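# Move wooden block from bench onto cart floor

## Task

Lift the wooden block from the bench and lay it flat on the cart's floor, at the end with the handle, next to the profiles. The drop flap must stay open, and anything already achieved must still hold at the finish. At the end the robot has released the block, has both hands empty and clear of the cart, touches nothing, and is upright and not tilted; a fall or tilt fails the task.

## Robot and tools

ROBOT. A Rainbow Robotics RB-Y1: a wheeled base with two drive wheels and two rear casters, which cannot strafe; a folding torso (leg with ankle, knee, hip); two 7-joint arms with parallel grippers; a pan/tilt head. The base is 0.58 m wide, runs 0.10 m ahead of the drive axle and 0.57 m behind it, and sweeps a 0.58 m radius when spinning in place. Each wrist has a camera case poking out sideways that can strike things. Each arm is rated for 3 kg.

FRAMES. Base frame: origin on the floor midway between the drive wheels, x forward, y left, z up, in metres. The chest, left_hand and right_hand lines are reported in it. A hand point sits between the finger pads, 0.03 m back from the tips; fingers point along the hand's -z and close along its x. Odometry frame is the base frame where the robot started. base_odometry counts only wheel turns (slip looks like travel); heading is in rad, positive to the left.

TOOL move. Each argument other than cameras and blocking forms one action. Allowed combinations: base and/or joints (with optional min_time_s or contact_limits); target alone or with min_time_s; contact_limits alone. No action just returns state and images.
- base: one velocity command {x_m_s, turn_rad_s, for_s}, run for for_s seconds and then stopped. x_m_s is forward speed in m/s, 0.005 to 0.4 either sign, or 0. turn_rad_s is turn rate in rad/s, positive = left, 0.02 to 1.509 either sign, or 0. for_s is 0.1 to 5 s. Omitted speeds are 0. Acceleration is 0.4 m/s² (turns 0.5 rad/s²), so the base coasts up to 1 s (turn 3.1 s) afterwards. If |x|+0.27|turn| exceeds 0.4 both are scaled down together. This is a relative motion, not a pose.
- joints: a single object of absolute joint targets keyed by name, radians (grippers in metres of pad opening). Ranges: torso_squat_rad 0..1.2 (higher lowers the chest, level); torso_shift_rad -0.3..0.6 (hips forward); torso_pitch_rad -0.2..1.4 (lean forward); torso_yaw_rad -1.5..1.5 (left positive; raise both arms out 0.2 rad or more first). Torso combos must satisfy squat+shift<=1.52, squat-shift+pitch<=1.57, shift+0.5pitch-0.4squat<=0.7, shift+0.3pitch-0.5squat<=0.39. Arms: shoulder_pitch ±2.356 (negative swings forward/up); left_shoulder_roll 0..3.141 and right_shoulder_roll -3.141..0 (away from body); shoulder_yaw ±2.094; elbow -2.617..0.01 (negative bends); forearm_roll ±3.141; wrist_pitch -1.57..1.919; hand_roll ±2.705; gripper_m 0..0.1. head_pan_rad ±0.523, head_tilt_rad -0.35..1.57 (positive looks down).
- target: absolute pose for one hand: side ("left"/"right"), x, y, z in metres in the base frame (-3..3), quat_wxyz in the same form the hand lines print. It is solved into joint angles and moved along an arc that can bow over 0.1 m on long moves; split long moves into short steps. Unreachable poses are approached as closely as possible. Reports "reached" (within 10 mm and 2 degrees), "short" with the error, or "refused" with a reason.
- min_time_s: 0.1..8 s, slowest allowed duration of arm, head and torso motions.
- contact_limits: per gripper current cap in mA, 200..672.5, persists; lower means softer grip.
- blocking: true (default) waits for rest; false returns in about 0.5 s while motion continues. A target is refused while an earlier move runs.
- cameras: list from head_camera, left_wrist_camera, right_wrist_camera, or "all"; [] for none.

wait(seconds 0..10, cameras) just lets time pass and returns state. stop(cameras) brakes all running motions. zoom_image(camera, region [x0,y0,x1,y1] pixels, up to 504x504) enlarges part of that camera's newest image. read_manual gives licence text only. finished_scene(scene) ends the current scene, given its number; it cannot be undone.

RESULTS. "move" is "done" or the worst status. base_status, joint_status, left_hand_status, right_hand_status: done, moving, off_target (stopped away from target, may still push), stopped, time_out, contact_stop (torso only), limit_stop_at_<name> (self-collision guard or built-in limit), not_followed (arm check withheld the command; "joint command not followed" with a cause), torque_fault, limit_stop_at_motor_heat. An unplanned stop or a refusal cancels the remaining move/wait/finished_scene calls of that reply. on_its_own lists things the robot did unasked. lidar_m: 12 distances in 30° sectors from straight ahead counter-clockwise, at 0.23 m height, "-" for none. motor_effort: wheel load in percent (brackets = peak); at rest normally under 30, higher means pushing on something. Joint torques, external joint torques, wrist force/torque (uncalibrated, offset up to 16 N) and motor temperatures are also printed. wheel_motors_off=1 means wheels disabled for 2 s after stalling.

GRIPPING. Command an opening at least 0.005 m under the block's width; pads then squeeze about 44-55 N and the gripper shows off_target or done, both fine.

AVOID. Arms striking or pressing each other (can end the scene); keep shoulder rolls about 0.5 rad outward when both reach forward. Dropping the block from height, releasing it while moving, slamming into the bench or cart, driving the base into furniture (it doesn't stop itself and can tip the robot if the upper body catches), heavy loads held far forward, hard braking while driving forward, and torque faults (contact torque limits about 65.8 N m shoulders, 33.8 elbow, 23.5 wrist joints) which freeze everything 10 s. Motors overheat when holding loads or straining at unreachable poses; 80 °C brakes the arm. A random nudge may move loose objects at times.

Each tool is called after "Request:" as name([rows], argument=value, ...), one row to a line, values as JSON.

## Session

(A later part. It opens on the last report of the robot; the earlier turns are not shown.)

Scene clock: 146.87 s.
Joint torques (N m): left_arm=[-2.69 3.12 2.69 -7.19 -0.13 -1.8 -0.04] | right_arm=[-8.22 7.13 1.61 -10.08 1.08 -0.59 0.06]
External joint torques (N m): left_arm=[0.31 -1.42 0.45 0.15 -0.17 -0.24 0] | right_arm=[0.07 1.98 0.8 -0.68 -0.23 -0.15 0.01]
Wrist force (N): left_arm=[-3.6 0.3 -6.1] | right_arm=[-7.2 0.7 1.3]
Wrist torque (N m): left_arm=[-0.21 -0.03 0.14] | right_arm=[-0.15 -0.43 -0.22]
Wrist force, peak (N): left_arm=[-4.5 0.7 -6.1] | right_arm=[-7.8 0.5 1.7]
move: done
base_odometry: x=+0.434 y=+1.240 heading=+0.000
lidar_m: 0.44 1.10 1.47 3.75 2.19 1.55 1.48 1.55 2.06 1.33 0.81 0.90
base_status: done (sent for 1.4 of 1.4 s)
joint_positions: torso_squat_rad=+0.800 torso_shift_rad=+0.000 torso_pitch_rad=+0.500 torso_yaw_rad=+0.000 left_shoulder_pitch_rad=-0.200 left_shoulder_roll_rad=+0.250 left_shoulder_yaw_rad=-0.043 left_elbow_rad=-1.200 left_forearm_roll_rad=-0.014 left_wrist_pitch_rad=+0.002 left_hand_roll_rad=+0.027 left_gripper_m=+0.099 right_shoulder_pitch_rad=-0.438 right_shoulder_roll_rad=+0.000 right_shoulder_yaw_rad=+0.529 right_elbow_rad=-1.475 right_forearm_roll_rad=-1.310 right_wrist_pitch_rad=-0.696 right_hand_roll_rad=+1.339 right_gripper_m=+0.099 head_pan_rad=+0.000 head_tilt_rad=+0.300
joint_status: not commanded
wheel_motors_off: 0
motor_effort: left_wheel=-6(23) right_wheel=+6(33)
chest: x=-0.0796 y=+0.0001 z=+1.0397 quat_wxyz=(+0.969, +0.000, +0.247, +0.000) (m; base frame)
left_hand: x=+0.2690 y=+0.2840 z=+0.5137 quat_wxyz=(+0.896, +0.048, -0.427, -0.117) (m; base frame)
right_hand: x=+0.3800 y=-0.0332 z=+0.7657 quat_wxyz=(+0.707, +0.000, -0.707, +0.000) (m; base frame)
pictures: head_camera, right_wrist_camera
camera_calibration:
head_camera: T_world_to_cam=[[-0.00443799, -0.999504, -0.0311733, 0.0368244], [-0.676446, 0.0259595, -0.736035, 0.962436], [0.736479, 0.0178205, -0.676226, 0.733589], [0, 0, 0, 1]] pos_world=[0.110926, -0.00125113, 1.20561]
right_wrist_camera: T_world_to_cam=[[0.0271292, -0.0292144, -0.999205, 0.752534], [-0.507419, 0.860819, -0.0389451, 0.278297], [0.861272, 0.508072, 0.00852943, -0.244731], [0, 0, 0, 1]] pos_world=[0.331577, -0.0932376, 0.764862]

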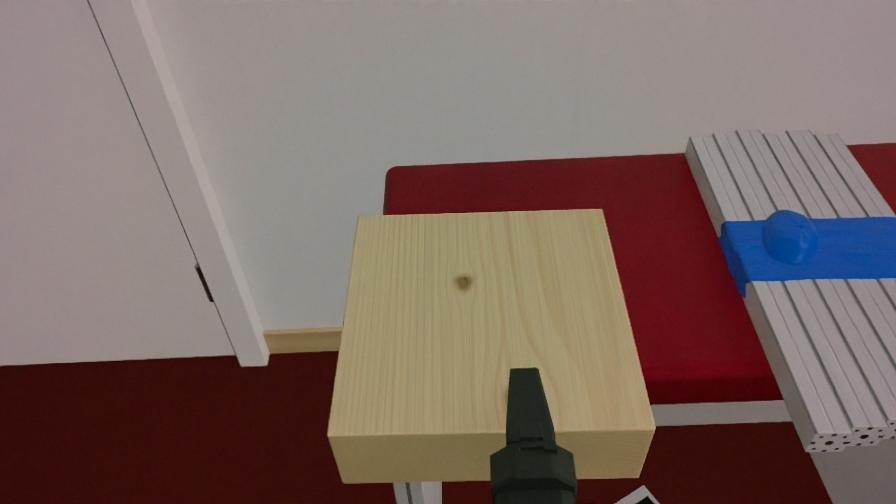

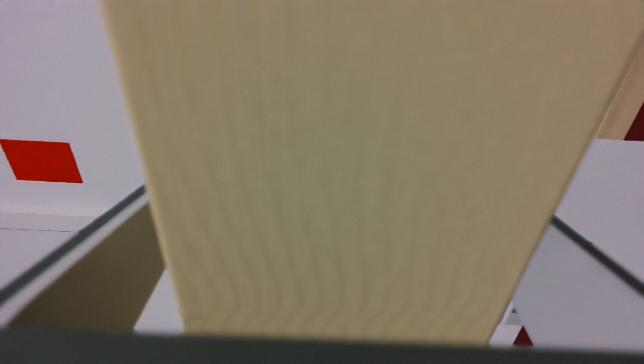

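Request:
move(base={"x_m_s":0.03,"for_s":0.4}, cameras=["right_wrist_camera"])

Request:
move(joints={"right_gripper_m":0.04}, cameras=["head_camera","right_wrist_camera"])

Scene clock: 149.37 s.
Joint torques (N m): left_arm=[-2.82 3.4 2.88 -7.15 -0.01 -1.8 -0.03] | right_arm=[-8.64 7.42 0.83 -10.3 1.19 -0.68 0.25]
External joint torques (N m): left_arm=[0.18 -1.14 0.64 0.19 -0.05 -0.24 0.01] | right_arm=[-0.36 2.27 0.02 -0.9 -0.12 -0.23 0.2]
Wrist force (N): left_arm=[-4.4 0.7 -6.2] | right_arm=[-7.1 0.6 0.8]
Wrist torque (N m): left_arm=[-0.28 -0.09 0.12] | right_arm=[-0.10 -0.41 -0.24]
Wrist force, peak (N): left_arm=[-4.8 0.1 -6.2] | right_arm=[-8.1 0.3 0.6]
move: done
base_odometry: x=+0.446 y=+1.240 heading=+0.000
lidar_m: 0.44 1.10 1.45 3.71 2.21 1.56 1.49 1.55 2.07 1.29 0.80 0.91
base_status: done (sent for 0.4 of 0.4 s)
joint_positions: torso_squat_rad=+0.800 torso_shift_rad=+0.000 torso_pitch_rad=+0.500 torso_yaw_rad=+0.000 left_shoulder_pitch_rad=-0.200 left_shoulder_roll_rad=+0.250 left_shoulder_yaw_rad=-0.043 left_elbow_rad=-1.200 left_forearm_roll_rad=-0.014 left_wrist_pitch_rad=+0.002 left_hand_roll_rad=+0.027 left_gripper_m=+0.099 right_shoulder_pitch_rad=-0.438 right_shoulder_roll_rad=+0.000 right_shoulder_yaw_rad=+0.529 right_elbow_rad=-1.475 right_forearm_roll_rad=-1.310 right_wrist_pitch_rad=-0.696 right_hand_roll_rad=+1.339 right_gripper_m=+0.099 head_pan_rad=+0.000 head_tilt_rad=+0.300
joint_status: not commanded
wheel_motors_off: 0
motor_effort: left_wheel=-5(18) right_wheel=+6(26)
chest: x=-0.0796 y=+0.0001 z=+1.0397 quat_wxyz=(+0.969, +0.000, +0.247, +0.000) (m; base frame)
left_hand: x=+0.2690 y=+0.2840 z=+0.5138 quat_wxyz=(+0.895, +0.048, -0.427, -0.117) (m; base frame)
right_hand: x=+0.3800 y=-0.0332 z=+0.7657 quat_wxyz=(+0.707, +0.000, -0.707, +0.000) (m; base frame)
pictures: right_wrist_camera
camera_calibration:
right_wrist_camera: T_world_to_cam=[[0.0272656, -0.0292509, -0.9992, 0.752583], [-0.507412, 0.860818, -0.0390458, 0.278376], [0.861272, 0.508071, 0.0086285, -0.244807], [0, 0, 0, 1]] pos_world=[0.331577, -0.0932377, 0.764962]

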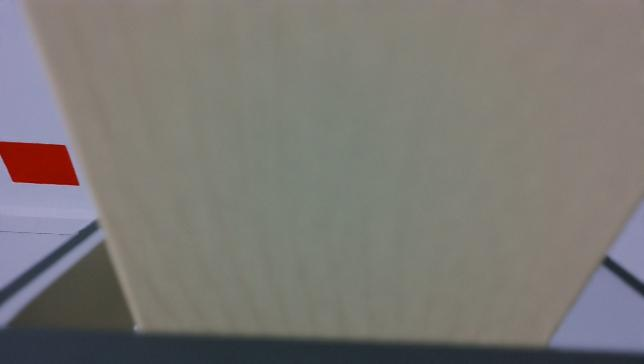

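Scene clock: 150.53 s.
Joint torques (N m): left_arm=[-2.75 3.3 2.83 -7.14 -0.11 -1.75 -0.02] | right_arm=[-8.53 7.67 1.49 -9.96 1.1 -0.53 0.22]
External joint torques (N m): left_arm=[0.25 -1.24 0.59 0.2 -0.14 -0.19 0.02] | right_arm=[-0.24 2.52 0.68 -0.55 -0.2 -0.09 0.17]
Wrist force (N): left_arm=[-3.9 0.2 -5.6] | right_arm=[-6.2 0.0 0.3]
Wrist torque (N m): left_arm=[-0.23 -0.05 0.10] | right_arm=[-0.08 -0.78 -0.46]
Wrist force, peak (N): left_arm=[-4.8 0.6 -5.8] | right_arm=[-9.1 0.3 1.2]
move: off_target
base_odometry: x=+0.446 y=+1.240 heading=+0.000
lidar_m: 0.45 1.10 1.44 3.72 2.21 1.58 1.49 1.55 2.08 1.27 0.79 0.91
base_status: not commanded
joint_positions: torso_squat_rad=+0.800 torso_shift_rad=+0.000 torso_pitch_rad=+0.500 torso_yaw_rad=+0.000 left_shoulder_pitch_rad=-0.200 left_shoulder_roll_rad=+0.250 left_shoulder_yaw_rad=-0.043 left_elbow_rad=-1.200 left_forearm_roll_rad=-0.014 left_wrist_pitch_rad=+0.002 left_hand_roll_rad=+0.027 left_gripper_m=+0.099 right_shoulder_pitch_rad=-0.438 right_shoulder_roll_rad=+0.000 right_shoulder_yaw_rad=+0.529 right_elbow_rad=-1.475 right_forearm_roll_rad=-1.310 right_wrist_pitch_rad=-0.696 right_hand_roll_rad=+1.339 right_gripper_m=+0.075 head_pan_rad=+0.000 head_tilt_rad=+0.300
joint_status: right_gripper_m off_target (ended at +0.075, target +0.040)
wheel_motors_off: 0
motor_effort: left_wheel=-4(5) right_wheel=+5(6)
chest: x=-0.0796 y=+0.0001 z=+1.0397 quat_wxyz=(+0.969, +0.000, +0.247, +0.000) (m; base frame)
left_hand: x=+0.2690 y=+0.2840 z=+0.5138 quat_wxyz=(+0.895, +0.048, -0.427, -0.117) (m; base frame)
right_hand: x=+0.3800 y=-0.0332 z=+0.7658 quat_wxyz=(+0.707, +0.000, -0.707, +0.000) (m; base frame)
pictures: head_camera, right_wrist_camera
camera_calibration:
head_camera: T_world_to_cam=[[-0.00443931, -0.999504, -0.0311736, 0.0368249], [-0.676395, 0.0259619, -0.736081, 0.962486], [0.736526, 0.017818, -0.676175, 0.733522], [0, 0, 0, 1]] pos_world=[0.110926, -0.00125112, 1.20561]
right_wrist_camera: T_world_to_cam=[[0.0273022, -0.0291144, -0.999203, 0.752586], [-0.507412, 0.860823, -0.0389469, 0.2783], [0.861271, 0.508071, 0.0087294, -0.244885], [0, 0, 0, 1]] pos_world=[0.331578, -0.0932372, 0.764962]

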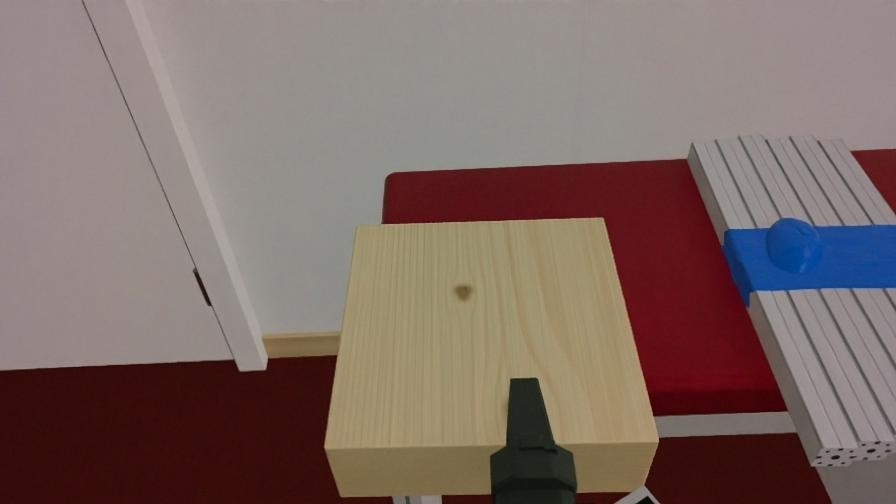

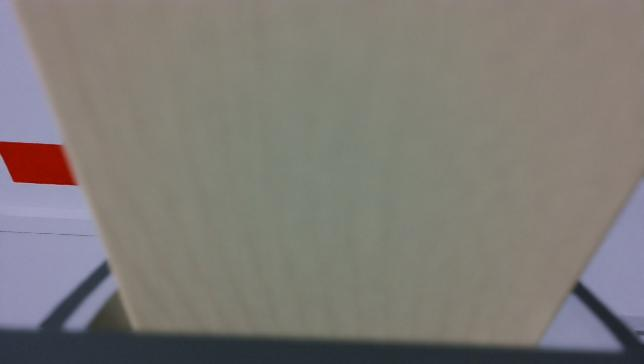

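Request:
move(joints={"torso_squat_rad":0.73}, min_time_s=1.5, cameras=["head_camera","right_wrist_camera"])

Scene clock: 153.10 s.
Joint torques (N m): left_arm=[-2.63 2.98 3.01 -7.19 -0.03 -1.87 -0.03] | right_arm=[-18.08 7.43 1.44 -21.55 4.88 -2.27 -0.27]
External joint torques (N m): left_arm=[0.34 -1.55 0.78 0.14 -0.07 -0.31 0.01] | right_arm=[-9.86 2.28 0.61 -12.17 3.58 -1.82 -0.33]
Wrist force (N): left_arm=[-4.1 -0.1 -5.4] | right_arm=[-28.8 1.9 0.1]
Wrist torque (N m): left_arm=[-0.19 -0.06 0.13] | right_arm=[-0.05 1.69 0.39]
Wrist force, peak (N): left_arm=[-4.7 0.9 -6.3] | right_arm=[-29.0 1.5 0.1]
move: done
base_odometry: x=+0.446 y=+1.240 heading=+0.000
lidar_m: 0.44 1.09 1.45 3.71 2.20 1.57 1.49 1.56 2.08 1.29 0.80 0.91
base_status: not commanded
joint_positions: torso_squat_rad=+0.730 torso_shift_rad=+0.000 torso_pitch_rad=+0.501 torso_yaw_rad=+0.000 left_shoulder_pitch_rad=-0.200 left_shoulder_roll_rad=+0.250 left_shoulder_yaw_rad=-0.043 left_elbow_rad=-1.200 left_forearm_roll_rad=-0.014 left_wrist_pitch_rad=+0.002 left_hand_roll_rad=+0.027 left_gripper_m=+0.099 right_shoulder_pitch_rad=-0.435 right_shoulder_roll_rad=+0.000 right_shoulder_yaw_rad=+0.529 right_elbow_rad=-1.472 right_forearm_roll_rad=-1.311 right_wrist_pitch_rad=-0.695 right_hand_roll_rad=+1.339 right_gripper_m=+0.074 head_pan_rad=+0.000 head_tilt_rad=+0.300
joint_status: all done
wheel_motors_off: 0
motor_effort: left_wheel=-4(5) right_wheel=+4(6)
chest: x=-0.0792 y=+0.0001 z=+1.0735 quat_wxyz=(+0.969, +0.000, +0.248, +0.000) (m; base frame)
left_hand: x=+0.2689 y=+0.2840 z=+0.5472 quat_wxyz=(+0.896, +0.048, -0.426, -0.117) (m; base frame)
right_hand: x=+0.3793 y=-0.0336 z=+0.7966 quat_wxyz=(+0.709, +0.000, -0.705, +0.001) (m; base frame)
pictures: head_camera, right_wrist_camera
camera_calibration:
head_camera: T_world_to_cam=[[-0.00446857, -0.999504, -0.0311699, 0.0378739], [-0.677174, 0.0259601, -0.735364, 0.986826], [0.735809, 0.0178214, -0.676955, 0.756849], [0, 0, 0, 1]] pos_world=[0.111526, -0.00125113, 1.23921]
right_wrist_camera: T_world_to_cam=[[0.0209909, -0.0307941, -0.999305, 0.785855], [-0.507435, 0.860887, -0.0371876, 0.278115], [0.861434, 0.507863, 0.0024448, -0.2394], [0, 0, 0, 1]] pos_world=[0.330857, -0.0936438, 0.796237]

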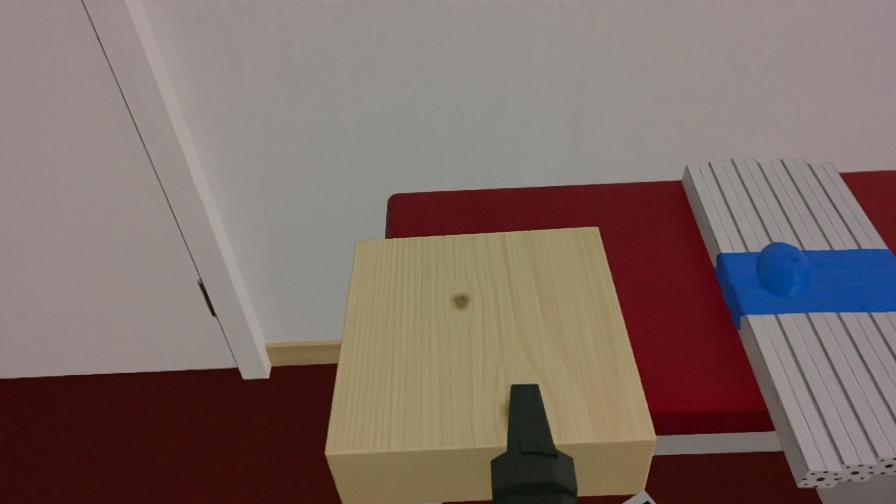

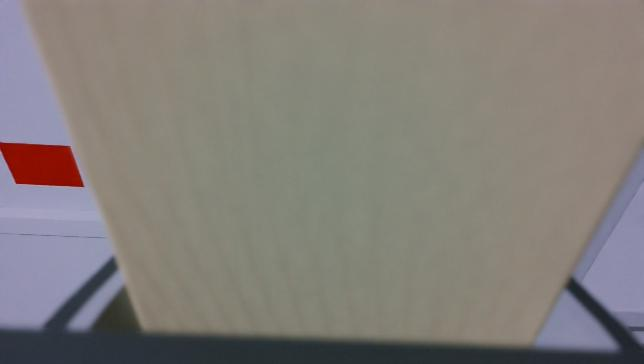

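Request:
move(joints={"torso_squat_rad":0.6}, min_time_s=1.5, cameras=["head_camera"])

Request:
move(base={"x_m_s":-0.15,"for_s":3}, cameras=["head_camera"])

Scene clock: 156.87 s.
Joint torques (N m): left_arm=[-2.71 3.34 2.68 -7.12 -0.05 -1.8 -0.01] | right_arm=[-18.5 7.5 1.26 -21.88 4.93 -2.25 -0.4]
External joint torques (N m): left_arm=[0.26 -1.19 0.45 0.21 -0.08 -0.24 0.03] | right_arm=[-10.28 2.35 0.43 -12.49 3.63 -1.81 -0.45]
Wrist force (N): left_arm=[-4.2 0.6 -5.8] | right_arm=[-29.2 1.4 0.3]
Wrist torque (N m): left_arm=[-0.29 -0.11 0.13] | right_arm=[-0.06 1.64 0.44]
Wrist force, peak (N): left_arm=[-4.8 -0.8 -6.0] | right_arm=[-29.5 1.3 0.1]
move: done
base_odometry: x=+0.446 y=+1.240 heading=+0.000
lidar_m: 0.45 1.10 1.44 3.72 2.20 1.57 1.49 1.56 2.07 1.28 0.79 0.91
base_status: not commanded
joint_positions: torso_squat_rad=+0.600 torso_shift_rad=+0.000 torso_pitch_rad=+0.501 torso_yaw_rad=+0.000 left_shoulder_pitch_rad=-0.200 left_shoulder_roll_rad=+0.250 left_shoulder_yaw_rad=-0.043 left_elbow_rad=-1.200 left_forearm_roll_rad=-0.014 left_wrist_pitch_rad=+0.002 left_hand_roll_rad=+0.027 left_gripper_m=+0.099 right_shoulder_pitch_rad=-0.435 right_shoulder_roll_rad=+0.000 right_shoulder_yaw_rad=+0.529 right_elbow_rad=-1.472 right_forearm_roll_rad=-1.311 right_wrist_pitch_rad=-0.695 right_hand_roll_rad=+1.339 right_gripper_m=+0.074 head_pan_rad=+0.000 head_tilt_rad=+0.300
joint_status: all done
wheel_motors_off: 0
motor_effort: left_wheel=-4(5) right_wheel=+5(7)
chest: x=-0.0791 y=+0.0001 z=+1.1296 quat_wxyz=(+0.969, +0.000, +0.248, +0.000) (m; base frame)
left_hand: x=+0.2689 y=+0.2840 z=+0.6033 quat_wxyz=(+0.896, +0.048, -0.426, -0.117) (m; base frame)
right_hand: x=+0.3793 y=-0.0336 z=+0.8527 quat_wxyz=(+0.709, +0.000, -0.705, +0.001) (m; base frame)
pictures: head_camera
camera_calibration:
head_camera: T_world_to_cam=[[-0.00446857, -0.999504, -0.0311699, 0.0396225], [-0.677174, 0.0259601, -0.735364, 1.02808], [0.735809, 0.0178214, -0.676955, 0.794826], [0, 0, 0, 1]] pos_world=[0.111526, -0.00125113, 1.29531]

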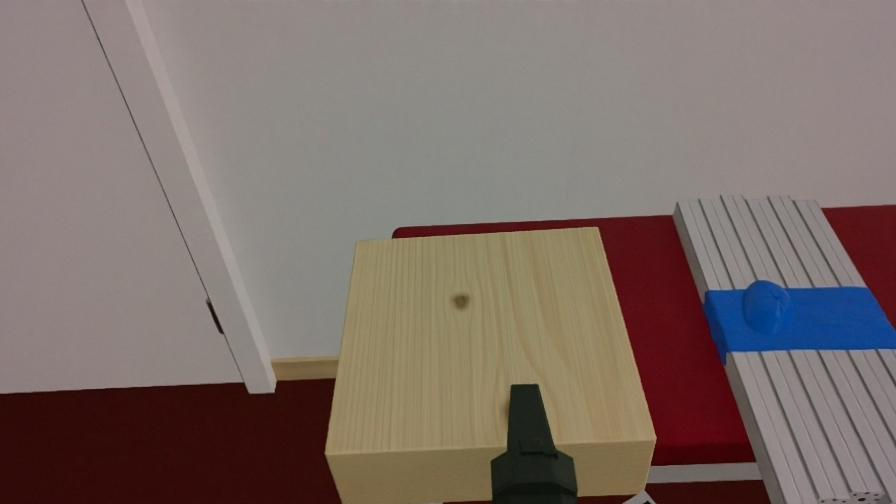

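Scene clock: 160.57 s.
Joint torques (N m): left_arm=[-3.58 3.54 2.85 -7.02 -0.03 -1.72 -0.1] | right_arm=[-20.13 7.88 0.94 -22.4 5.17 -2.22 -0.3]
External joint torques (N m): left_arm=[-0.6 -1 0.61 0.32 -0.07 -0.17 -0.06] | right_arm=[-11.91 2.73 0.11 -13.01 3.86 -1.78 -0.35]
Wrist force (N): left_arm=[-3.9 0.2 -5.4] | right_arm=[-29.3 1.3 0.2]
Wrist torque (N m): left_arm=[-0.24 -0.07 0.13] | right_arm=[-0.07 1.69 0.44]
Wrist force, peak (N): left_arm=[-4.6 0.1 -6.1] | right_arm=[-30.0 0.8 -1.2]
move: done
base_odometry: x=-0.004 y=+1.240 heading=-0.001
lidar_m: 0.89 1.53 2.02 4.35 1.53 1.10 1.03 1.09 1.45 3.65 1.37 1.12
base_status: done (sent for 3 of 3 s)
joint_positions: torso_squat_rad=+0.600 torso_shift_rad=+0.000 torso_pitch_rad=+0.501 torso_yaw_rad=+0.000 left_shoulder_pitch_rad=-0.200 left_shoulder_roll_rad=+0.250 left_shoulder_yaw_rad=-0.043 left_elbow_rad=-1.200 left_forearm_roll_rad=-0.014 left_wrist_pitch_rad=+0.002 left_hand_roll_rad=+0.027 left_gripper_m=+0.099 right_shoulder_pitch_rad=-0.435 right_shoulder_roll_rad=+0.000 right_shoulder_yaw_rad=+0.529 right_elbow_rad=-1.472 right_forearm_roll_rad=-1.311 right_wrist_pitch_rad=-0.695 right_hand_roll_rad=+1.339 right_gripper_m=+0.074 head_pan_rad=+0.000 head_tilt_rad=+0.300
joint_status: not commanded
wheel_motors_off: 0
motor_effort: left_wheel=-11(25) right_wheel=+11(34)
chest: x=-0.0792 y=+0.0001 z=+1.1297 quat_wxyz=(+0.969, +0.000, +0.248, +0.000) (m; base frame)
left_hand: x=+0.2688 y=+0.2840 z=+0.6034 quat_wxyz=(+0.896, +0.048, -0.426, -0.117) (m; base frame)
right_hand: x=+0.3792 y=-0.0337 z=+0.8526 quat_wxyz=(+0.709, +0.000, -0.705, +0.001) (m; base frame)
pictures: head_camera
camera_calibration:
head_camera: T_world_to_cam=[[-0.00446551, -0.999504, -0.0311707, 0.0396258], [-0.67702, 0.0259624, -0.735507, 1.02825], [0.735951, 0.0178187, -0.6768, 0.794751], [0, 0, 0, 1]] pos_world=[0.111426, -0.00125112, 1.29541]

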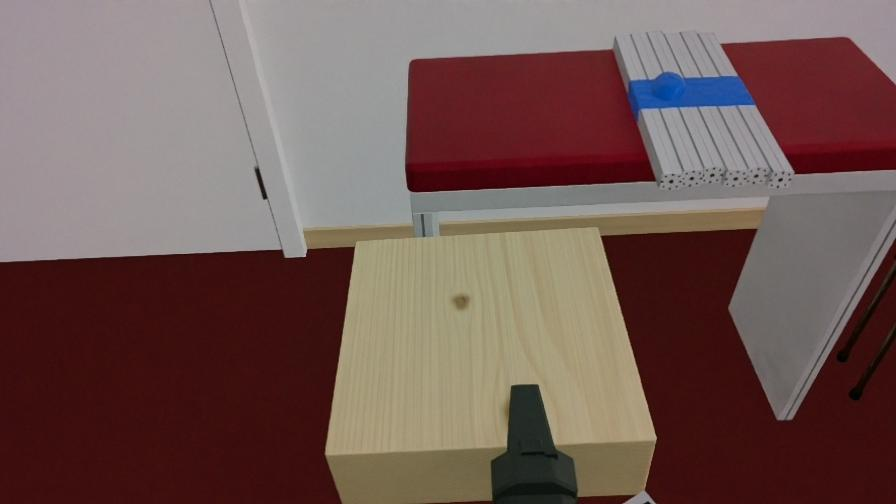

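Request:
move(base={"x_m_s":-0.1,"for_s":0.6})

Request:
move(base={"turn_rad_s":-0.5,"for_s":3.14})

Request:
move(base={"x_m_s":0.3,"for_s":4.57})

Request:
move(base={"turn_rad_s":0.5,"for_s":3.14}, cameras=["head_camera"])

Scene clock: 164.73 s.
Joint torques (N m): left_arm=[-3.03 3.13 2.93 -7.17 0.01 -1.88 0] | right_arm=[-19.97 8.02 1.19 -22.28 5.26 -2.39 -0.36]
External joint torques (N m): left_arm=[-0.06 -1.4 0.69 0.16 -0.02 -0.32 0.04] | right_arm=[-11.76 2.87 0.37 -12.9 3.96 -1.94 -0.41]
Wrist force (N): left_arm=[-3.9 0.5 -5.2] | right_arm=[-28.9 1.8 0.2]
Wrist torque (N m): left_arm=[-0.23 -0.07 0.10] | right_arm=[-0.08 1.72 0.44]
Wrist force, peak (N): left_arm=[-4.0 0.6 -6.6] | right_arm=[-30.2 1.6 -0.1]
move: done
base_odometry: x=-0.064 y=+1.240 heading=-0.002
lidar_m: 0.95 1.58 2.14 4.36 1.45 1.04 0.99 1.03 1.38 3.45 1.39 1.18
base_status: done (sent for 0.6 of 0.6 s)
joint_positions: torso_squat_rad=+0.600 torso_shift_rad=+0.000 torso_pitch_rad=+0.501 torso_yaw_rad=+0.000 left_shoulder_pitch_rad=-0.200 left_shoulder_roll_rad=+0.250 left_shoulder_yaw_rad=-0.043 left_elbow_rad=-1.200 left_forearm_roll_rad=-0.014 left_wrist_pitch_rad=+0.002 left_hand_roll_rad=+0.027 left_gripper_m=+0.099 right_shoulder_pitch_rad=-0.435 right_shoulder_roll_rad=+0.000 right_shoulder_yaw_rad=+0.529 right_elbow_rad=-1.472 right_forearm_roll_rad=-1.311 right_wrist_pitch_rad=-0.695 right_hand_roll_rad=+1.339 right_gripper_m=+0.074 head_pan_rad=+0.000 head_tilt_rad=+0.300
joint_status: not commanded
wheel_motors_off: 0
motor_effort: left_wheel=-10(31) right_wheel=+13(28)
chest: x=-0.0792 y=+0.0001 z=+1.1297 quat_wxyz=(+0.969, +0.000, +0.248, +0.000) (m; base frame)
left_hand: x=+0.2689 y=+0.2840 z=+0.6034 quat_wxyz=(+0.896, +0.048, -0.426, -0.117) (m; base frame)
right_hand: x=+0.3792 y=-0.0337 z=+0.8526 quat_wxyz=(+0.709, +0.000, -0.705, +0.001) (m; base frame)
pictures: none

Scene clock: 169.20 s.
Joint torques (N m): left_arm=[-3.35 3.6 2.57 -7.1 0.08 -1.74 -0.14] | right_arm=[-19.82 8.02 1.48 -22.26 5.17 -1.98 -0.41]
External joint torques (N m): left_arm=[-0.38 -0.94 0.34 0.23 0.04 -0.18 -0.1] | right_arm=[-11.61 2.88 0.66 -12.88 3.87 -1.53 -0.46]
Wrist force (N): left_arm=[-4.4 -0.2 -5.3] | right_arm=[-28.8 1.8 0.2]
Wrist torque (N m): left_arm=[-0.17 -0.13 0.13] | right_arm=[-0.10 1.67 0.41]
Wrist force, peak (N): left_arm=[-4.4 0.6 -6.3] | right_arm=[-29.8 1.8 0.3]
move: done
base_odometry: x=-0.065 y=+1.240 heading=-1.568
lidar_m: 3.38 1.40 1.18 0.95 1.59 2.09 4.36 1.49 1.07 1.00 1.00 1.34
base_status: done (sent for 3.13 of 3.13 s)
joint_positions: torso_squat_rad=+0.600 torso_shift_rad=+0.000 torso_pitch_rad=+0.501 torso_yaw_rad=+0.000 left_shoulder_pitch_rad=-0.200 left_shoulder_roll_rad=+0.250 left_shoulder_yaw_rad=-0.043 left_elbow_rad=-1.200 left_forearm_roll_rad=-0.014 left_wrist_pitch_rad=+0.002 left_hand_roll_rad=+0.027 left_gripper_m=+0.099 right_shoulder_pitch_rad=-0.435 right_shoulder_roll_rad=+0.000 right_shoulder_yaw_rad=+0.529 right_elbow_rad=-1.472 right_forearm_roll_rad=-1.311 right_wrist_pitch_rad=-0.695 right_hand_roll_rad=+1.339 right_gripper_m=+0.074 head_pan_rad=+0.000 head_tilt_rad=+0.300
joint_status: not commanded
wheel_motors_off: 0
motor_effort: left_wheel=+16(45) right_wheel=+2(45)
chest: x=-0.0792 y=+0.0001 z=+1.1297 quat_wxyz=(+0.969, +0.000, +0.248, +0.000) (m; base frame)
left_hand: x=+0.2689 y=+0.2840 z=+0.6034 quat_wxyz=(+0.896, +0.048, -0.426, -0.117) (m; base frame)
right_hand: x=+0.3792 y=-0.0337 z=+0.8526 quat_wxyz=(+0.709, -0.001, -0.705, +0.001) (m; base frame)
pictures: none

Scene clock: 174.83 s.
Joint torques (N m): left_arm=[-2.35 3.18 3 -7.13 -0.08 -1.8 -0.06] | right_arm=[-19.57 7.86 1.13 -22.27 5.22 -2.29 -0.36]
External joint torques (N m): left_arm=[0.62 -1.36 0.77 0.2 -0.11 -0.24 -0.02] | right_arm=[-11.36 2.71 0.3 -12.89 3.92 -1.84 -0.41]
Wrist force (N): left_arm=[-3.9 0.2 -5.3] | right_arm=[-29.0 1.6 -0.1]
Wrist torque (N m): left_arm=[-0.20 -0.07 0.12] | right_arm=[-0.09 1.61 0.45]
Wrist force, peak (N): left_arm=[-4.4 0.6 -6.1] | right_arm=[-30.1 1.7 1.9]
move: done
base_odometry: x=-0.062 y=-0.130 heading=-1.568
lidar_m: 3.17 1.26 0.88 0.84 0.86 1.73 4.33 1.39 0.99 0.94 0.97 1.28
base_status: done (sent for 4.57 of 4.57 s)
joint_positions: torso_squat_rad=+0.600 torso_shift_rad=+0.000 torso_pitch_rad=+0.501 torso_yaw_rad=+0.000 left_shoulder_pitch_rad=-0.200 left_shoulder_roll_rad=+0.250 left_shoulder_yaw_rad=-0.043 left_elbow_rad=-1.200 left_forearm_roll_rad=-0.014 left_wrist_pitch_rad=+0.002 left_hand_roll_rad=+0.027 left_gripper_m=+0.099 right_shoulder_pitch_rad=-0.435 right_shoulder_roll_rad=+0.000 right_shoulder_yaw_rad=+0.529 right_elbow_rad=-1.472 right_forearm_roll_rad=-1.311 right_wrist_pitch_rad=-0.695 right_hand_roll_rad=+1.339 right_gripper_m=+0.074 head_pan_rad=+0.000 head_tilt_rad=+0.300
joint_status: not commanded
wheel_motors_off: 0
motor_effort: left_wheel=+0(47) right_wheel=-1(36)
chest: x=-0.0791 y=+0.0001 z=+1.1297 quat_wxyz=(+0.969, +0.000, +0.248, +0.000) (m; base frame)
left_hand: x=+0.2690 y=+0.2840 z=+0.6033 quat_wxyz=(+0.896, +0.048, -0.426, -0.117) (m; base frame)
right_hand: x=+0.3792 y=-0.0337 z=+0.8525 quat_wxyz=(+0.709, +0.000, -0.705, +0.001) (m; base frame)
pictures: none

Scene clock: 179.30 s.
Joint torques (N m): left_arm=[-2.54 3.01 2.89 -7.08 -0.02 -1.85 -0.05] | right_arm=[-19.8 7.8 1.05 -22.29 5.13 -2.25 -0.35]
External joint torques (N m): left_arm=[0.43 -1.53 0.66 0.26 -0.05 -0.29 -0.01] | right_arm=[-11.59 2.65 0.22 -12.9 3.82 -1.8 -0.4]
Wrist force (N): left_arm=[-3.7 0.3 -6.0] | right_arm=[-28.6 1.5 0.2]
Wrist torque (N m): left_arm=[-0.23 -0.03 0.17] | right_arm=[-0.03 1.66 0.47]
Wrist force, peak (N): left_arm=[-4.2 0.4 -6.5] | right_arm=[-29.8 1.1 0.4]
move: done
base_odometry: x=-0.062 y=-0.129 heading=-0.002
lidar_m: 0.84 0.87 1.73 4.20 1.37 0.96 0.93 0.98 1.30 3.25 1.24 0.89
base_status: done (sent for 3.13 of 3.13 s)
joint_positions: torso_squat_rad=+0.600 torso_shift_rad=+0.000 torso_pitch_rad=+0.501 torso_yaw_rad=+0.000 left_shoulder_pitch_rad=-0.200 left_shoulder_roll_rad=+0.250 left_shoulder_yaw_rad=-0.043 left_elbow_rad=-1.200 left_forearm_roll_rad=-0.014 left_wrist_pitch_rad=+0.002 left_hand_roll_rad=+0.027 left_gripper_m=+0.099 right_shoulder_pitch_rad=-0.435 right_shoulder_roll_rad=+0.000 right_shoulder_yaw_rad=+0.529 right_elbow_rad=-1.472 right_forearm_roll_rad=-1.311 right_wrist_pitch_rad=-0.695 right_hand_roll_rad=+1.339 right_gripper_m=+0.074 head_pan_rad=+0.000 head_tilt_rad=+0.300
joint_status: not commanded
wheel_motors_off: 0
motor_effort: left_wheel=-1(41) right_wheel=+18(36)
chest: x=-0.0791 y=+0.0001 z=+1.1297 quat_wxyz=(+0.969, +0.000, +0.248, +0.000) (m; base frame)
left_hand: x=+0.2690 y=+0.2840 z=+0.6033 quat_wxyz=(+0.896, +0.048, -0.426, -0.117) (m; base frame)
right_hand: x=+0.3792 y=-0.0337 z=+0.8525 quat_wxyz=(+0.709, +0.000, -0.705, +0.001) (m; base frame)
pictures: head_camera
camera_calibration:
head_camera: T_world_to_cam=[[-0.00446857, -0.999504, -0.0311699, 0.0396229], [-0.677174, 0.0259601, -0.735364, 1.02815], [0.735809, 0.0178214, -0.676955, 0.794753], [0, 0, 0, 1]] pos_world=[0.111626, -0.00125113, 1.29531]

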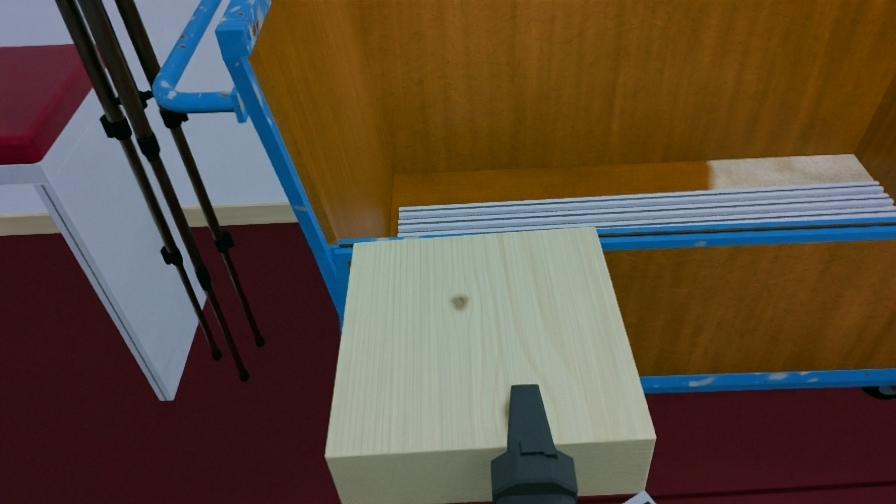

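Request:
move(joints={"torso_squat_rad":0.15,"left_shoulder_pitch_rad":0.3,"left_elbow_rad":-1.0}, min_time_s=2)

Request:
move(target={"side":"right","x":0.38,"y":-0.22,"z":1.02,"quat_wxyz":[0.7926,0.2124,-0.5127,0.2535]}, min_time_s=3, cameras=["head_camera"])

Scene clock: 188.10 s.
Joint torques (N m): left_arm=[9.57 4.18 2.68 -0.44 0 -0.68 0] | right_arm=[-19.73 7.63 1.36 -22.37 5.15 -2.41 -0.41]
External joint torques (N m): left_arm=[-1.5 -1.49 0.54 0.36 -0.02 -0.23 0.01] | right_arm=[-11.52 2.49 0.54 -12.98 3.84 -1.96 -0.47]
Wrist force (N): left_arm=[-0.3 -0.3 -7.4] | right_arm=[-28.7 1.3 0.4]
Wrist torque (N m): left_arm=[-0.19 0.08 0.09] | right_arm=[-0.01 1.70 0.45]
Wrist force, peak (N): left_arm=[-0.8 -0.1 -8.1] | right_arm=[-29.7 1.8 -0.1]
move: done
base_odometry: x=-0.062 y=-0.129 heading=-0.003
lidar_m: 0.84 0.88 1.73 4.22 1.38 0.97 0.93 0.97 1.29 3.26 1.25 0.88
base_status: not commanded
joint_positions: torso_squat_rad=+0.150 torso_shift_rad=+0.000 torso_pitch_rad=+0.501 torso_yaw_rad=+0.000 left_shoulder_pitch_rad=+0.300 left_shoulder_roll_rad=+0.250 left_shoulder_yaw_rad=-0.043 left_elbow_rad=-1.000 left_forearm_roll_rad=-0.014 left_wrist_pitch_rad=+0.002 left_hand_roll_rad=+0.027 left_gripper_m=+0.099 right_shoulder_pitch_rad=-0.435 right_shoulder_roll_rad=+0.000 right_shoulder_yaw_rad=+0.529 right_elbow_rad=-1.472 right_forearm_roll_rad=-1.311 right_wrist_pitch_rad=-0.695 right_hand_roll_rad=+1.339 right_gripper_m=+0.074 head_pan_rad=+0.000 head_tilt_rad=+0.300
joint_status: all done
wheel_motors_off: 0
motor_effort: left_wheel=+0(3) right_wheel=+19(21)
chest: x=-0.0791 y=+0.0001 z=+1.2440 quat_wxyz=(+0.969, +0.000, +0.248, +0.000) (m; base frame)
left_hand: x=-0.1420 y=+0.3764 z=+0.6329 quat_wxyz=(+0.988, +0.095, -0.098, -0.066) (m; base frame)
right_hand: x=+0.3793 y=-0.0337 z=+0.9668 quat_wxyz=(+0.709, +0.000, -0.705, +0.001) (m; base frame)
pictures: none

Scene clock: 191.43 s.
Joint torques (N m): left_arm=[9.84 4.29 2.99 -0.43 0.08 -0.81 0.09] | right_arm=[-17.2 -14.95 -19.26 -11.43 -1.6 -4.8 -0.8]
External joint torques (N m): left_arm=[-1.22 -1.39 0.85 0.37 0.05 -0.36 0.09] | right_arm=[-8.95 -1.48 -9.74 -6.8 -1.59 -3.75 -0.85]
Wrist force (N): left_arm=[-0.4 -0.3 -7.7] | right_arm=[-25.8 -1.1 -10.1]
Wrist torque (N m): left_arm=[-0.20 0.12 0.10] | right_arm=[-0.46 1.58 0.57]
Wrist force, peak (N): left_arm=[-0.6 -0.3 -8.1] | right_arm=[-29.0 0.7 -1.9]
move: done
base_odometry: x=-0.062 y=-0.129 heading=-0.003
lidar_m: 0.83 0.87 1.72 4.20 1.36 0.98 0.92 0.98 1.31 3.25 1.25 0.87
base_status: not commanded
joint_positions: torso_squat_rad=+0.150 torso_shift_rad=+0.000 torso_pitch_rad=+0.501 torso_yaw_rad=+0.000 left_shoulder_pitch_rad=+0.300 left_shoulder_roll_rad=+0.250 left_shoulder_yaw_rad=-0.043 left_elbow_rad=-1.000 left_forearm_roll_rad=-0.014 left_wrist_pitch_rad=+0.002 left_hand_roll_rad=+0.027 left_gripper_m=+0.099 right_shoulder_pitch_rad=-0.367 right_shoulder_roll_rad=-1.231 right_shoulder_yaw_rad=+0.338 right_elbow_rad=-1.905 right_forearm_roll_rad=-1.941 right_wrist_pitch_rad=+0.145 right_hand_roll_rad=+0.871 right_gripper_m=+0.074 head_pan_rad=+0.000 head_tilt_rad=+0.300
joint_status: all done
wheel_motors_off: 0
motor_effort: left_wheel=+0(1) right_wheel=+19(22)
chest: x=-0.0791 y=+0.0001 z=+1.2440 quat_wxyz=(+0.969, +0.000, +0.248, +0.000) (m; base frame)
left_hand: x=-0.1420 y=+0.3764 z=+0.6329 quat_wxyz=(+0.988, +0.095, -0.098, -0.066) (m; base frame)
right_hand: x=+0.3786 y=-0.2212 z=+1.0177 quat_wxyz=(+0.792, +0.215, -0.512, +0.254) (m; base frame)
right_hand_status: reached (checked arc, planned for 3.0 s): 3 mm and 0.3 deg off.
pictures: head_camera
camera_calibration:
head_camera: T_world_to_cam=[[-0.00446487, -0.9995, -0.031311, 0.0433874], [-0.677177, 0.0260614, -0.735358, 1.11226], [0.735807, 0.0179198, -0.676955, 0.872196], [0, 0, 0, 1]] pos_world=[0.111626, -0.00125108, 1.40971]

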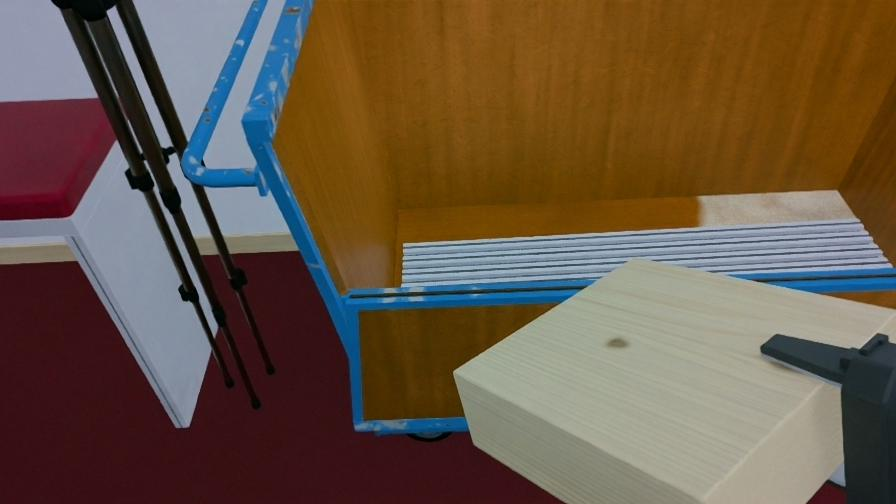

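Request:
move(target={"side":"right","x":0.38,"y":-0.32,"z":1.05,"quat_wxyz":[0.6409,0.2988,-0.2988,0.6409]}, min_time_s=2.5, cameras=["head_camera","right_wrist_camera"])

Scene clock: 195.37 s.
Joint torques (N m): left_arm=[9.89 4.44 2.72 -0.33 -0.03 -0.76 0.02] | right_arm=[-24.73 -20.13 -11.19 -4.41 -6.6 1.81 -0.5]
External joint torques (N m): left_arm=[-1.17 -1.25 0.57 0.48 -0.06 -0.3 0.03] | right_arm=[-9.28 -2.66 -4.3 -1.52 -5.28 1.59 -0.54]
Wrist force (N): left_arm=[-0.2 -0.1 -7.7] | right_arm=[-21.7 0.1 -17.2]
Wrist torque (N m): left_arm=[-0.22 0.15 0.11] | right_arm=[-0.52 1.31 0.27]
Wrist force, peak (N): left_arm=[-0.7 0.1 -8.4] | right_arm=[-23.5 2.6 -16.4]
move: done
base_odometry: x=-0.062 y=-0.129 heading=-0.003
lidar_m: 0.84 0.89 1.73 4.20 1.36 0.98 0.93 0.98 1.29 3.24 1.25 0.88
base_status: not commanded
joint_positions: torso_squat_rad=+0.150 torso_shift_rad=+0.000 torso_pitch_rad=+0.501 torso_yaw_rad=+0.000 left_shoulder_pitch_rad=+0.300 left_shoulder_roll_rad=+0.250 left_shoulder_yaw_rad=-0.043 left_elbow_rad=-1.000 left_forearm_roll_rad=-0.014 left_wrist_pitch_rad=+0.002 left_hand_roll_rad=+0.027 left_gripper_m=+0.099 right_shoulder_pitch_rad=-1.144 right_shoulder_roll_rad=-1.162 right_shoulder_yaw_rad=+0.424 right_elbow_rad=-0.789 right_forearm_roll_rad=-2.058 right_wrist_pitch_rad=+1.653 right_hand_roll_rad=+1.762 right_gripper_m=+0.074 head_pan_rad=+0.000 head_tilt_rad=+0.300
joint_status: all done
wheel_motors_off: 0
motor_effort: left_wheel=+0(1) right_wheel=+20(23)
chest: x=-0.0791 y=+0.0000 z=+1.2440 quat_wxyz=(+0.969, +0.000, +0.248, +0.000) (m; base frame)
left_hand: x=-0.1420 y=+0.3764 z=+0.6330 quat_wxyz=(+0.988, +0.095, -0.098, -0.066) (m; base frame)
right_hand: x=+0.3788 y=-0.3200 z=+1.0487 quat_wxyz=(+0.643, +0.297, -0.298, +0.640) (m; base frame)
right_hand_status: reached (checked arc, planned for 2.5 s): 2 mm and 0.3 deg off.
pictures: head_camera, right_wrist_camera
camera_calibration:
head_camera: T_world_to_cam=[[-0.00446249, -0.999495, -0.0314525, 0.0434866], [-0.677129, 0.026165, -0.735399, 1.11232], [0.735851, 0.0180157, -0.676904, 0.872122], [0, 0, 0, 1]] pos_world=[0.111626, -0.00135101, 1.40971]
right_wrist_camera: T_world_to_cam=[[0.0259729, -0.625115, -0.780101, 0.606996], [-0.862781, -0.408164, 0.298347, -0.0895863], [-0.50491, 0.665307, -0.549938, 1.05306], [0, 0, 0, 1]] pos_world=[0.438642, -0.357734, 1.07936]

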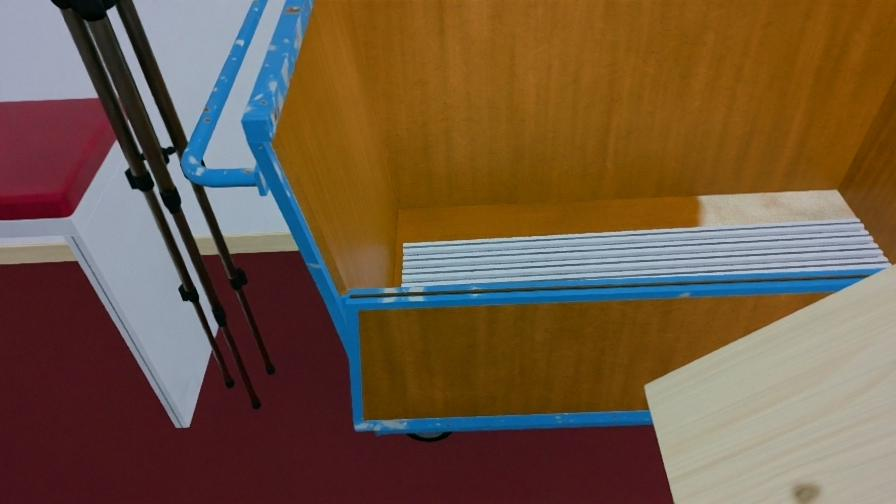

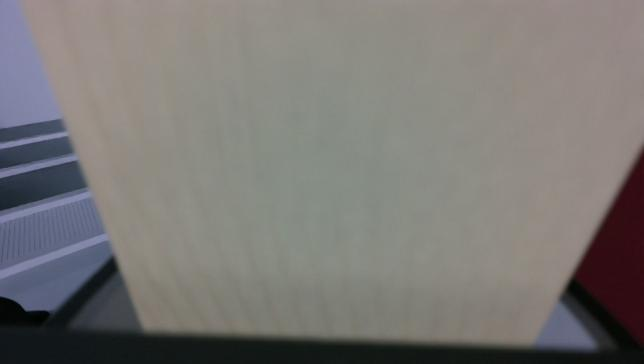

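Request:
move(base={"x_m_s":0.2,"for_s":2.0}, joints={"head_tilt_rad":0.5}, cameras=["head_camera"])

Scene clock: 199.67 s.
Joint torques (N m): left_arm=[10.46 4.33 2.74 -0.66 -0.09 -0.75 -0.02] | right_arm=[-24 -20.25 -11.73 -4.47 -6.77 1.78 -0.44]
External joint torques (N m): left_arm=[-0.61 -1.36 0.6 0.15 -0.12 -0.29 -0.01] | right_arm=[-8.55 -2.77 -4.84 -1.59 -5.45 1.53 -0.48]
Wrist force (N): left_arm=[-0.2 -0.3 -7.2] | right_arm=[-21.7 0.5 -16.7]
Wrist torque (N m): left_arm=[-0.20 0.17 0.11] | right_arm=[-0.56 1.32 0.25]
Wrist force, peak (N): left_arm=[-0.6 0.4 -8.4] | right_arm=[-22.4 -0.5 -17.5]
move: done
base_odometry: x=+0.338 y=-0.130 heading=-0.002
lidar_m: 0.44 0.45 0.90 4.28 1.96 1.38 1.32 1.39 1.83 4.63 0.66 0.46
base_status: done (sent for 2 of 2 s)
joint_positions: torso_squat_rad=+0.150 torso_shift_rad=+0.000 torso_pitch_rad=+0.501 torso_yaw_rad=+0.000 left_shoulder_pitch_rad=+0.300 left_shoulder_roll_rad=+0.250 left_shoulder_yaw_rad=-0.043 left_elbow_rad=-1.000 left_forearm_roll_rad=-0.014 left_wrist_pitch_rad=+0.002 left_hand_roll_rad=+0.027 left_gripper_m=+0.099 right_shoulder_pitch_rad=-1.144 right_shoulder_roll_rad=-1.161 right_shoulder_yaw_rad=+0.425 right_elbow_rad=-0.789 right_forearm_roll_rad=-2.058 right_wrist_pitch_rad=+1.653 right_hand_roll_rad=+1.762 right_gripper_m=+0.074 head_pan_rad=+0.000 head_tilt_rad=+0.500
joint_status: all done
wheel_motors_off: 0
motor_effort: left_wheel=+7(37) right_wheel=-6(47)
chest: x=-0.0792 y=+0.0000 z=+1.2441 quat_wxyz=(+0.969, +0.000, +0.248, +0.000) (m; base frame)
left_hand: x=-0.1420 y=+0.3764 z=+0.6330 quat_wxyz=(+0.988, +0.095, -0.098, -0.066) (m; base frame)
right_hand: x=+0.3788 y=-0.3199 z=+1.0488 quat_wxyz=(+0.643, +0.297, -0.298, +0.640) (m; base frame)
pictures: head_camera
camera_calibration:
head_camera: T_world_to_cam=[[-0.0106172, -0.999495, -0.0299391, 0.0415785], [-0.809672, 0.026163, -0.5863, 0.90703], [0.586787, 0.018016, -0.809541, 1.06449], [0, 0, 0, 1]] pos_world=[0.110206, -0.00135101, 1.39479]

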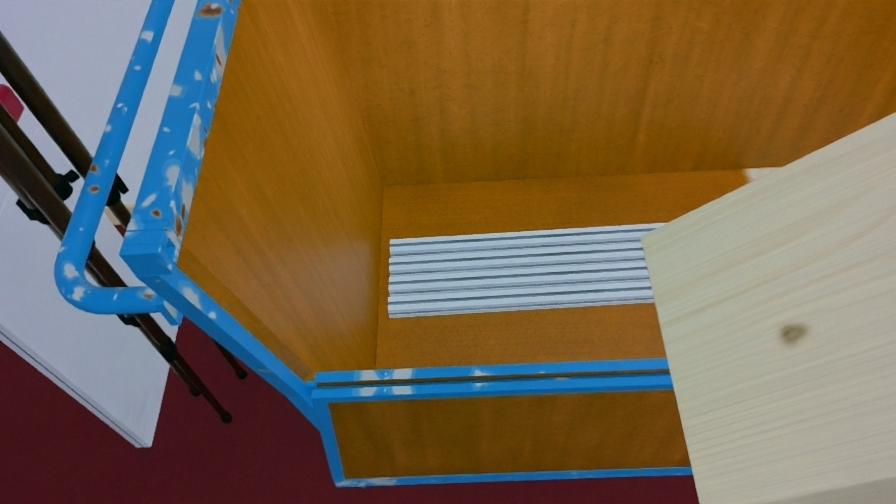

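Request:
move(base={"x_m_s":0.15,"for_s":1.1}, cameras=["head_camera"])

Request:
move(joints={"head_tilt_rad":0.8}, cameras=["head_camera"])

Scene clock: 203.00 s.
Joint torques (N m): left_arm=[10.48 4.16 2.8 -0.81 0 -0.74 0.03] | right_arm=[-23.41 -20.87 -11.65 -4.49 -6.64 1.93 -0.48]
External joint torques (N m): left_arm=[-0.58 -1.53 0.66 -0.01 -0.03 -0.28 0.04] | right_arm=[-7.96 -3.4 -4.76 -1.61 -5.32 1.68 -0.51]
Wrist force (N): left_arm=[0.3 -0.1 -7.7] | right_arm=[-22.0 0.3 -17.0]
Wrist torque (N m): left_arm=[-0.24 0.19 0.07] | right_arm=[-0.57 1.32 0.26]
Wrist force, peak (N): left_arm=[-0.2 -0.1 -8.4] | right_arm=[-22.4 -0.2 -17.9]
move: done
base_odometry: x=+0.503 y=-0.131 heading=-0.001
lidar_m: 0.27 0.29 0.73 3.72 2.21 1.57 1.49 1.56 2.07 4.78 0.41 0.29
base_status: done (sent for 1.1 of 1.1 s)
joint_positions: torso_squat_rad=+0.150 torso_shift_rad=+0.000 torso_pitch_rad=+0.501 torso_yaw_rad=+0.000 left_shoulder_pitch_rad=+0.300 left_shoulder_roll_rad=+0.250 left_shoulder_yaw_rad=-0.043 left_elbow_rad=-1.000 left_forearm_roll_rad=-0.014 left_wrist_pitch_rad=+0.002 left_hand_roll_rad=+0.027 left_gripper_m=+0.099 right_shoulder_pitch_rad=-1.144 right_shoulder_roll_rad=-1.161 right_shoulder_yaw_rad=+0.425 right_elbow_rad=-0.789 right_forearm_roll_rad=-2.058 right_wrist_pitch_rad=+1.653 right_hand_roll_rad=+1.762 right_gripper_m=+0.074 head_pan_rad=+0.000 head_tilt_rad=+0.500
joint_status: not commanded
wheel_motors_off: 0
motor_effort: left_wheel=+7(31) right_wheel=-9(22)
chest: x=-0.0792 y=+0.0000 z=+1.2441 quat_wxyz=(+0.969, +0.000, +0.248, +0.000) (m; base frame)
left_hand: x=-0.1419 y=+0.3764 z=+0.6330 quat_wxyz=(+0.988, +0.096, -0.098, -0.066) (m; base frame)
right_hand: x=+0.3788 y=-0.3199 z=+1.0488 quat_wxyz=(+0.643, +0.297, -0.298, +0.640) (m; base frame)
pictures: head_camera
camera_calibration:
head_camera: T_world_to_cam=[[-0.0106172, -0.999495, -0.0299391, 0.0415785], [-0.809672, 0.026163, -0.5863, 0.90703], [0.586787, 0.018016, -0.809541, 1.06449], [0, 0, 0, 1]] pos_world=[0.110206, -0.00135101, 1.39479]

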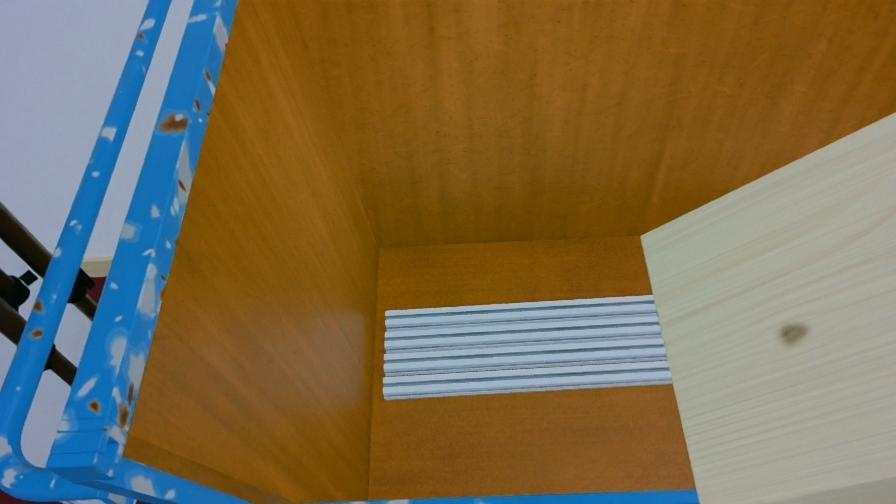

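Scene clock: 203.83 s.
Joint torques (N m): left_arm=[10.17 4.28 3.06 -0.53 -0.07 -0.75 0.09] | right_arm=[-23.7 -20.74 -11.89 -4.39 -6.66 1.96 -0.49]
External joint torques (N m): left_arm=[-0.89 -1.4 0.92 0.27 -0.09 -0.29 0.1] | right_arm=[-8.25 -3.27 -5 -1.51 -5.33 1.75 -0.52]
Wrist force (N): left_arm=[0.0 -0.9 -7.7] | right_arm=[-21.7 -0.3 -17.1]
Wrist torque (N m): left_arm=[-0.07 0.17 0.06] | right_arm=[-0.52 1.31 0.25]
Wrist force, peak (N): left_arm=[0.8 -0.5 -8.1] | right_arm=[-22.0 0.5 -17.4]
move: done
base_odometry: x=+0.503 y=-0.131 heading=-0.001
lidar_m: 0.27 0.28 0.72 3.71 2.21 1.57 1.49 1.56 2.09 4.80 0.42 0.29
base_status: not commanded
joint_positions: torso_squat_rad=+0.150 torso_shift_rad=+0.000 torso_pitch_rad=+0.501 torso_yaw_rad=+0.000 left_shoulder_pitch_rad=+0.300 left_shoulder_roll_rad=+0.250 left_shoulder_yaw_rad=-0.043 left_elbow_rad=-1.000 left_forearm_roll_rad=-0.014 left_wrist_pitch_rad=+0.002 left_hand_roll_rad=+0.027 left_gripper_m=+0.099 right_shoulder_pitch_rad=-1.144 right_shoulder_roll_rad=-1.161 right_shoulder_yaw_rad=+0.425 right_elbow_rad=-0.789 right_forearm_roll_rad=-2.058 right_wrist_pitch_rad=+1.653 right_hand_roll_rad=+1.762 right_gripper_m=+0.074 head_pan_rad=+0.000 head_tilt_rad=+0.800
joint_status: all done
wheel_motors_off: 0
motor_effort: left_wheel=+6(8) right_wheel=-7(9)
chest: x=-0.0792 y=+0.0000 z=+1.2441 quat_wxyz=(+0.969, +0.000, +0.248, +0.000) (m; base frame)
left_hand: x=-0.1419 y=+0.3764 z=+0.6330 quat_wxyz=(+0.988, +0.096, -0.098, -0.066) (m; base frame)
right_hand: x=+0.3788 y=-0.3199 z=+1.0488 quat_wxyz=(+0.643, +0.297, -0.298, +0.640) (m; base frame)
pictures: head_camera
camera_calibration:
head_camera: T_world_to_cam=[[-0.0188961, -0.999498, -0.025436, 0.0355288], [-0.946774, 0.0260644, -0.320842, 0.537952], [0.321344, 0.0180194, -0.946791, 1.26757], [0, 0, 0, 1]] pos_world=[0.102665, -0.00135132, 1.37363]

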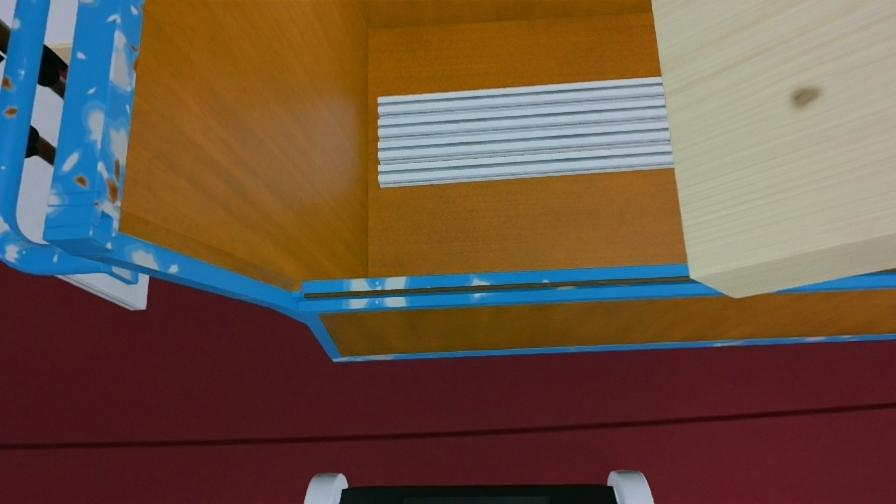

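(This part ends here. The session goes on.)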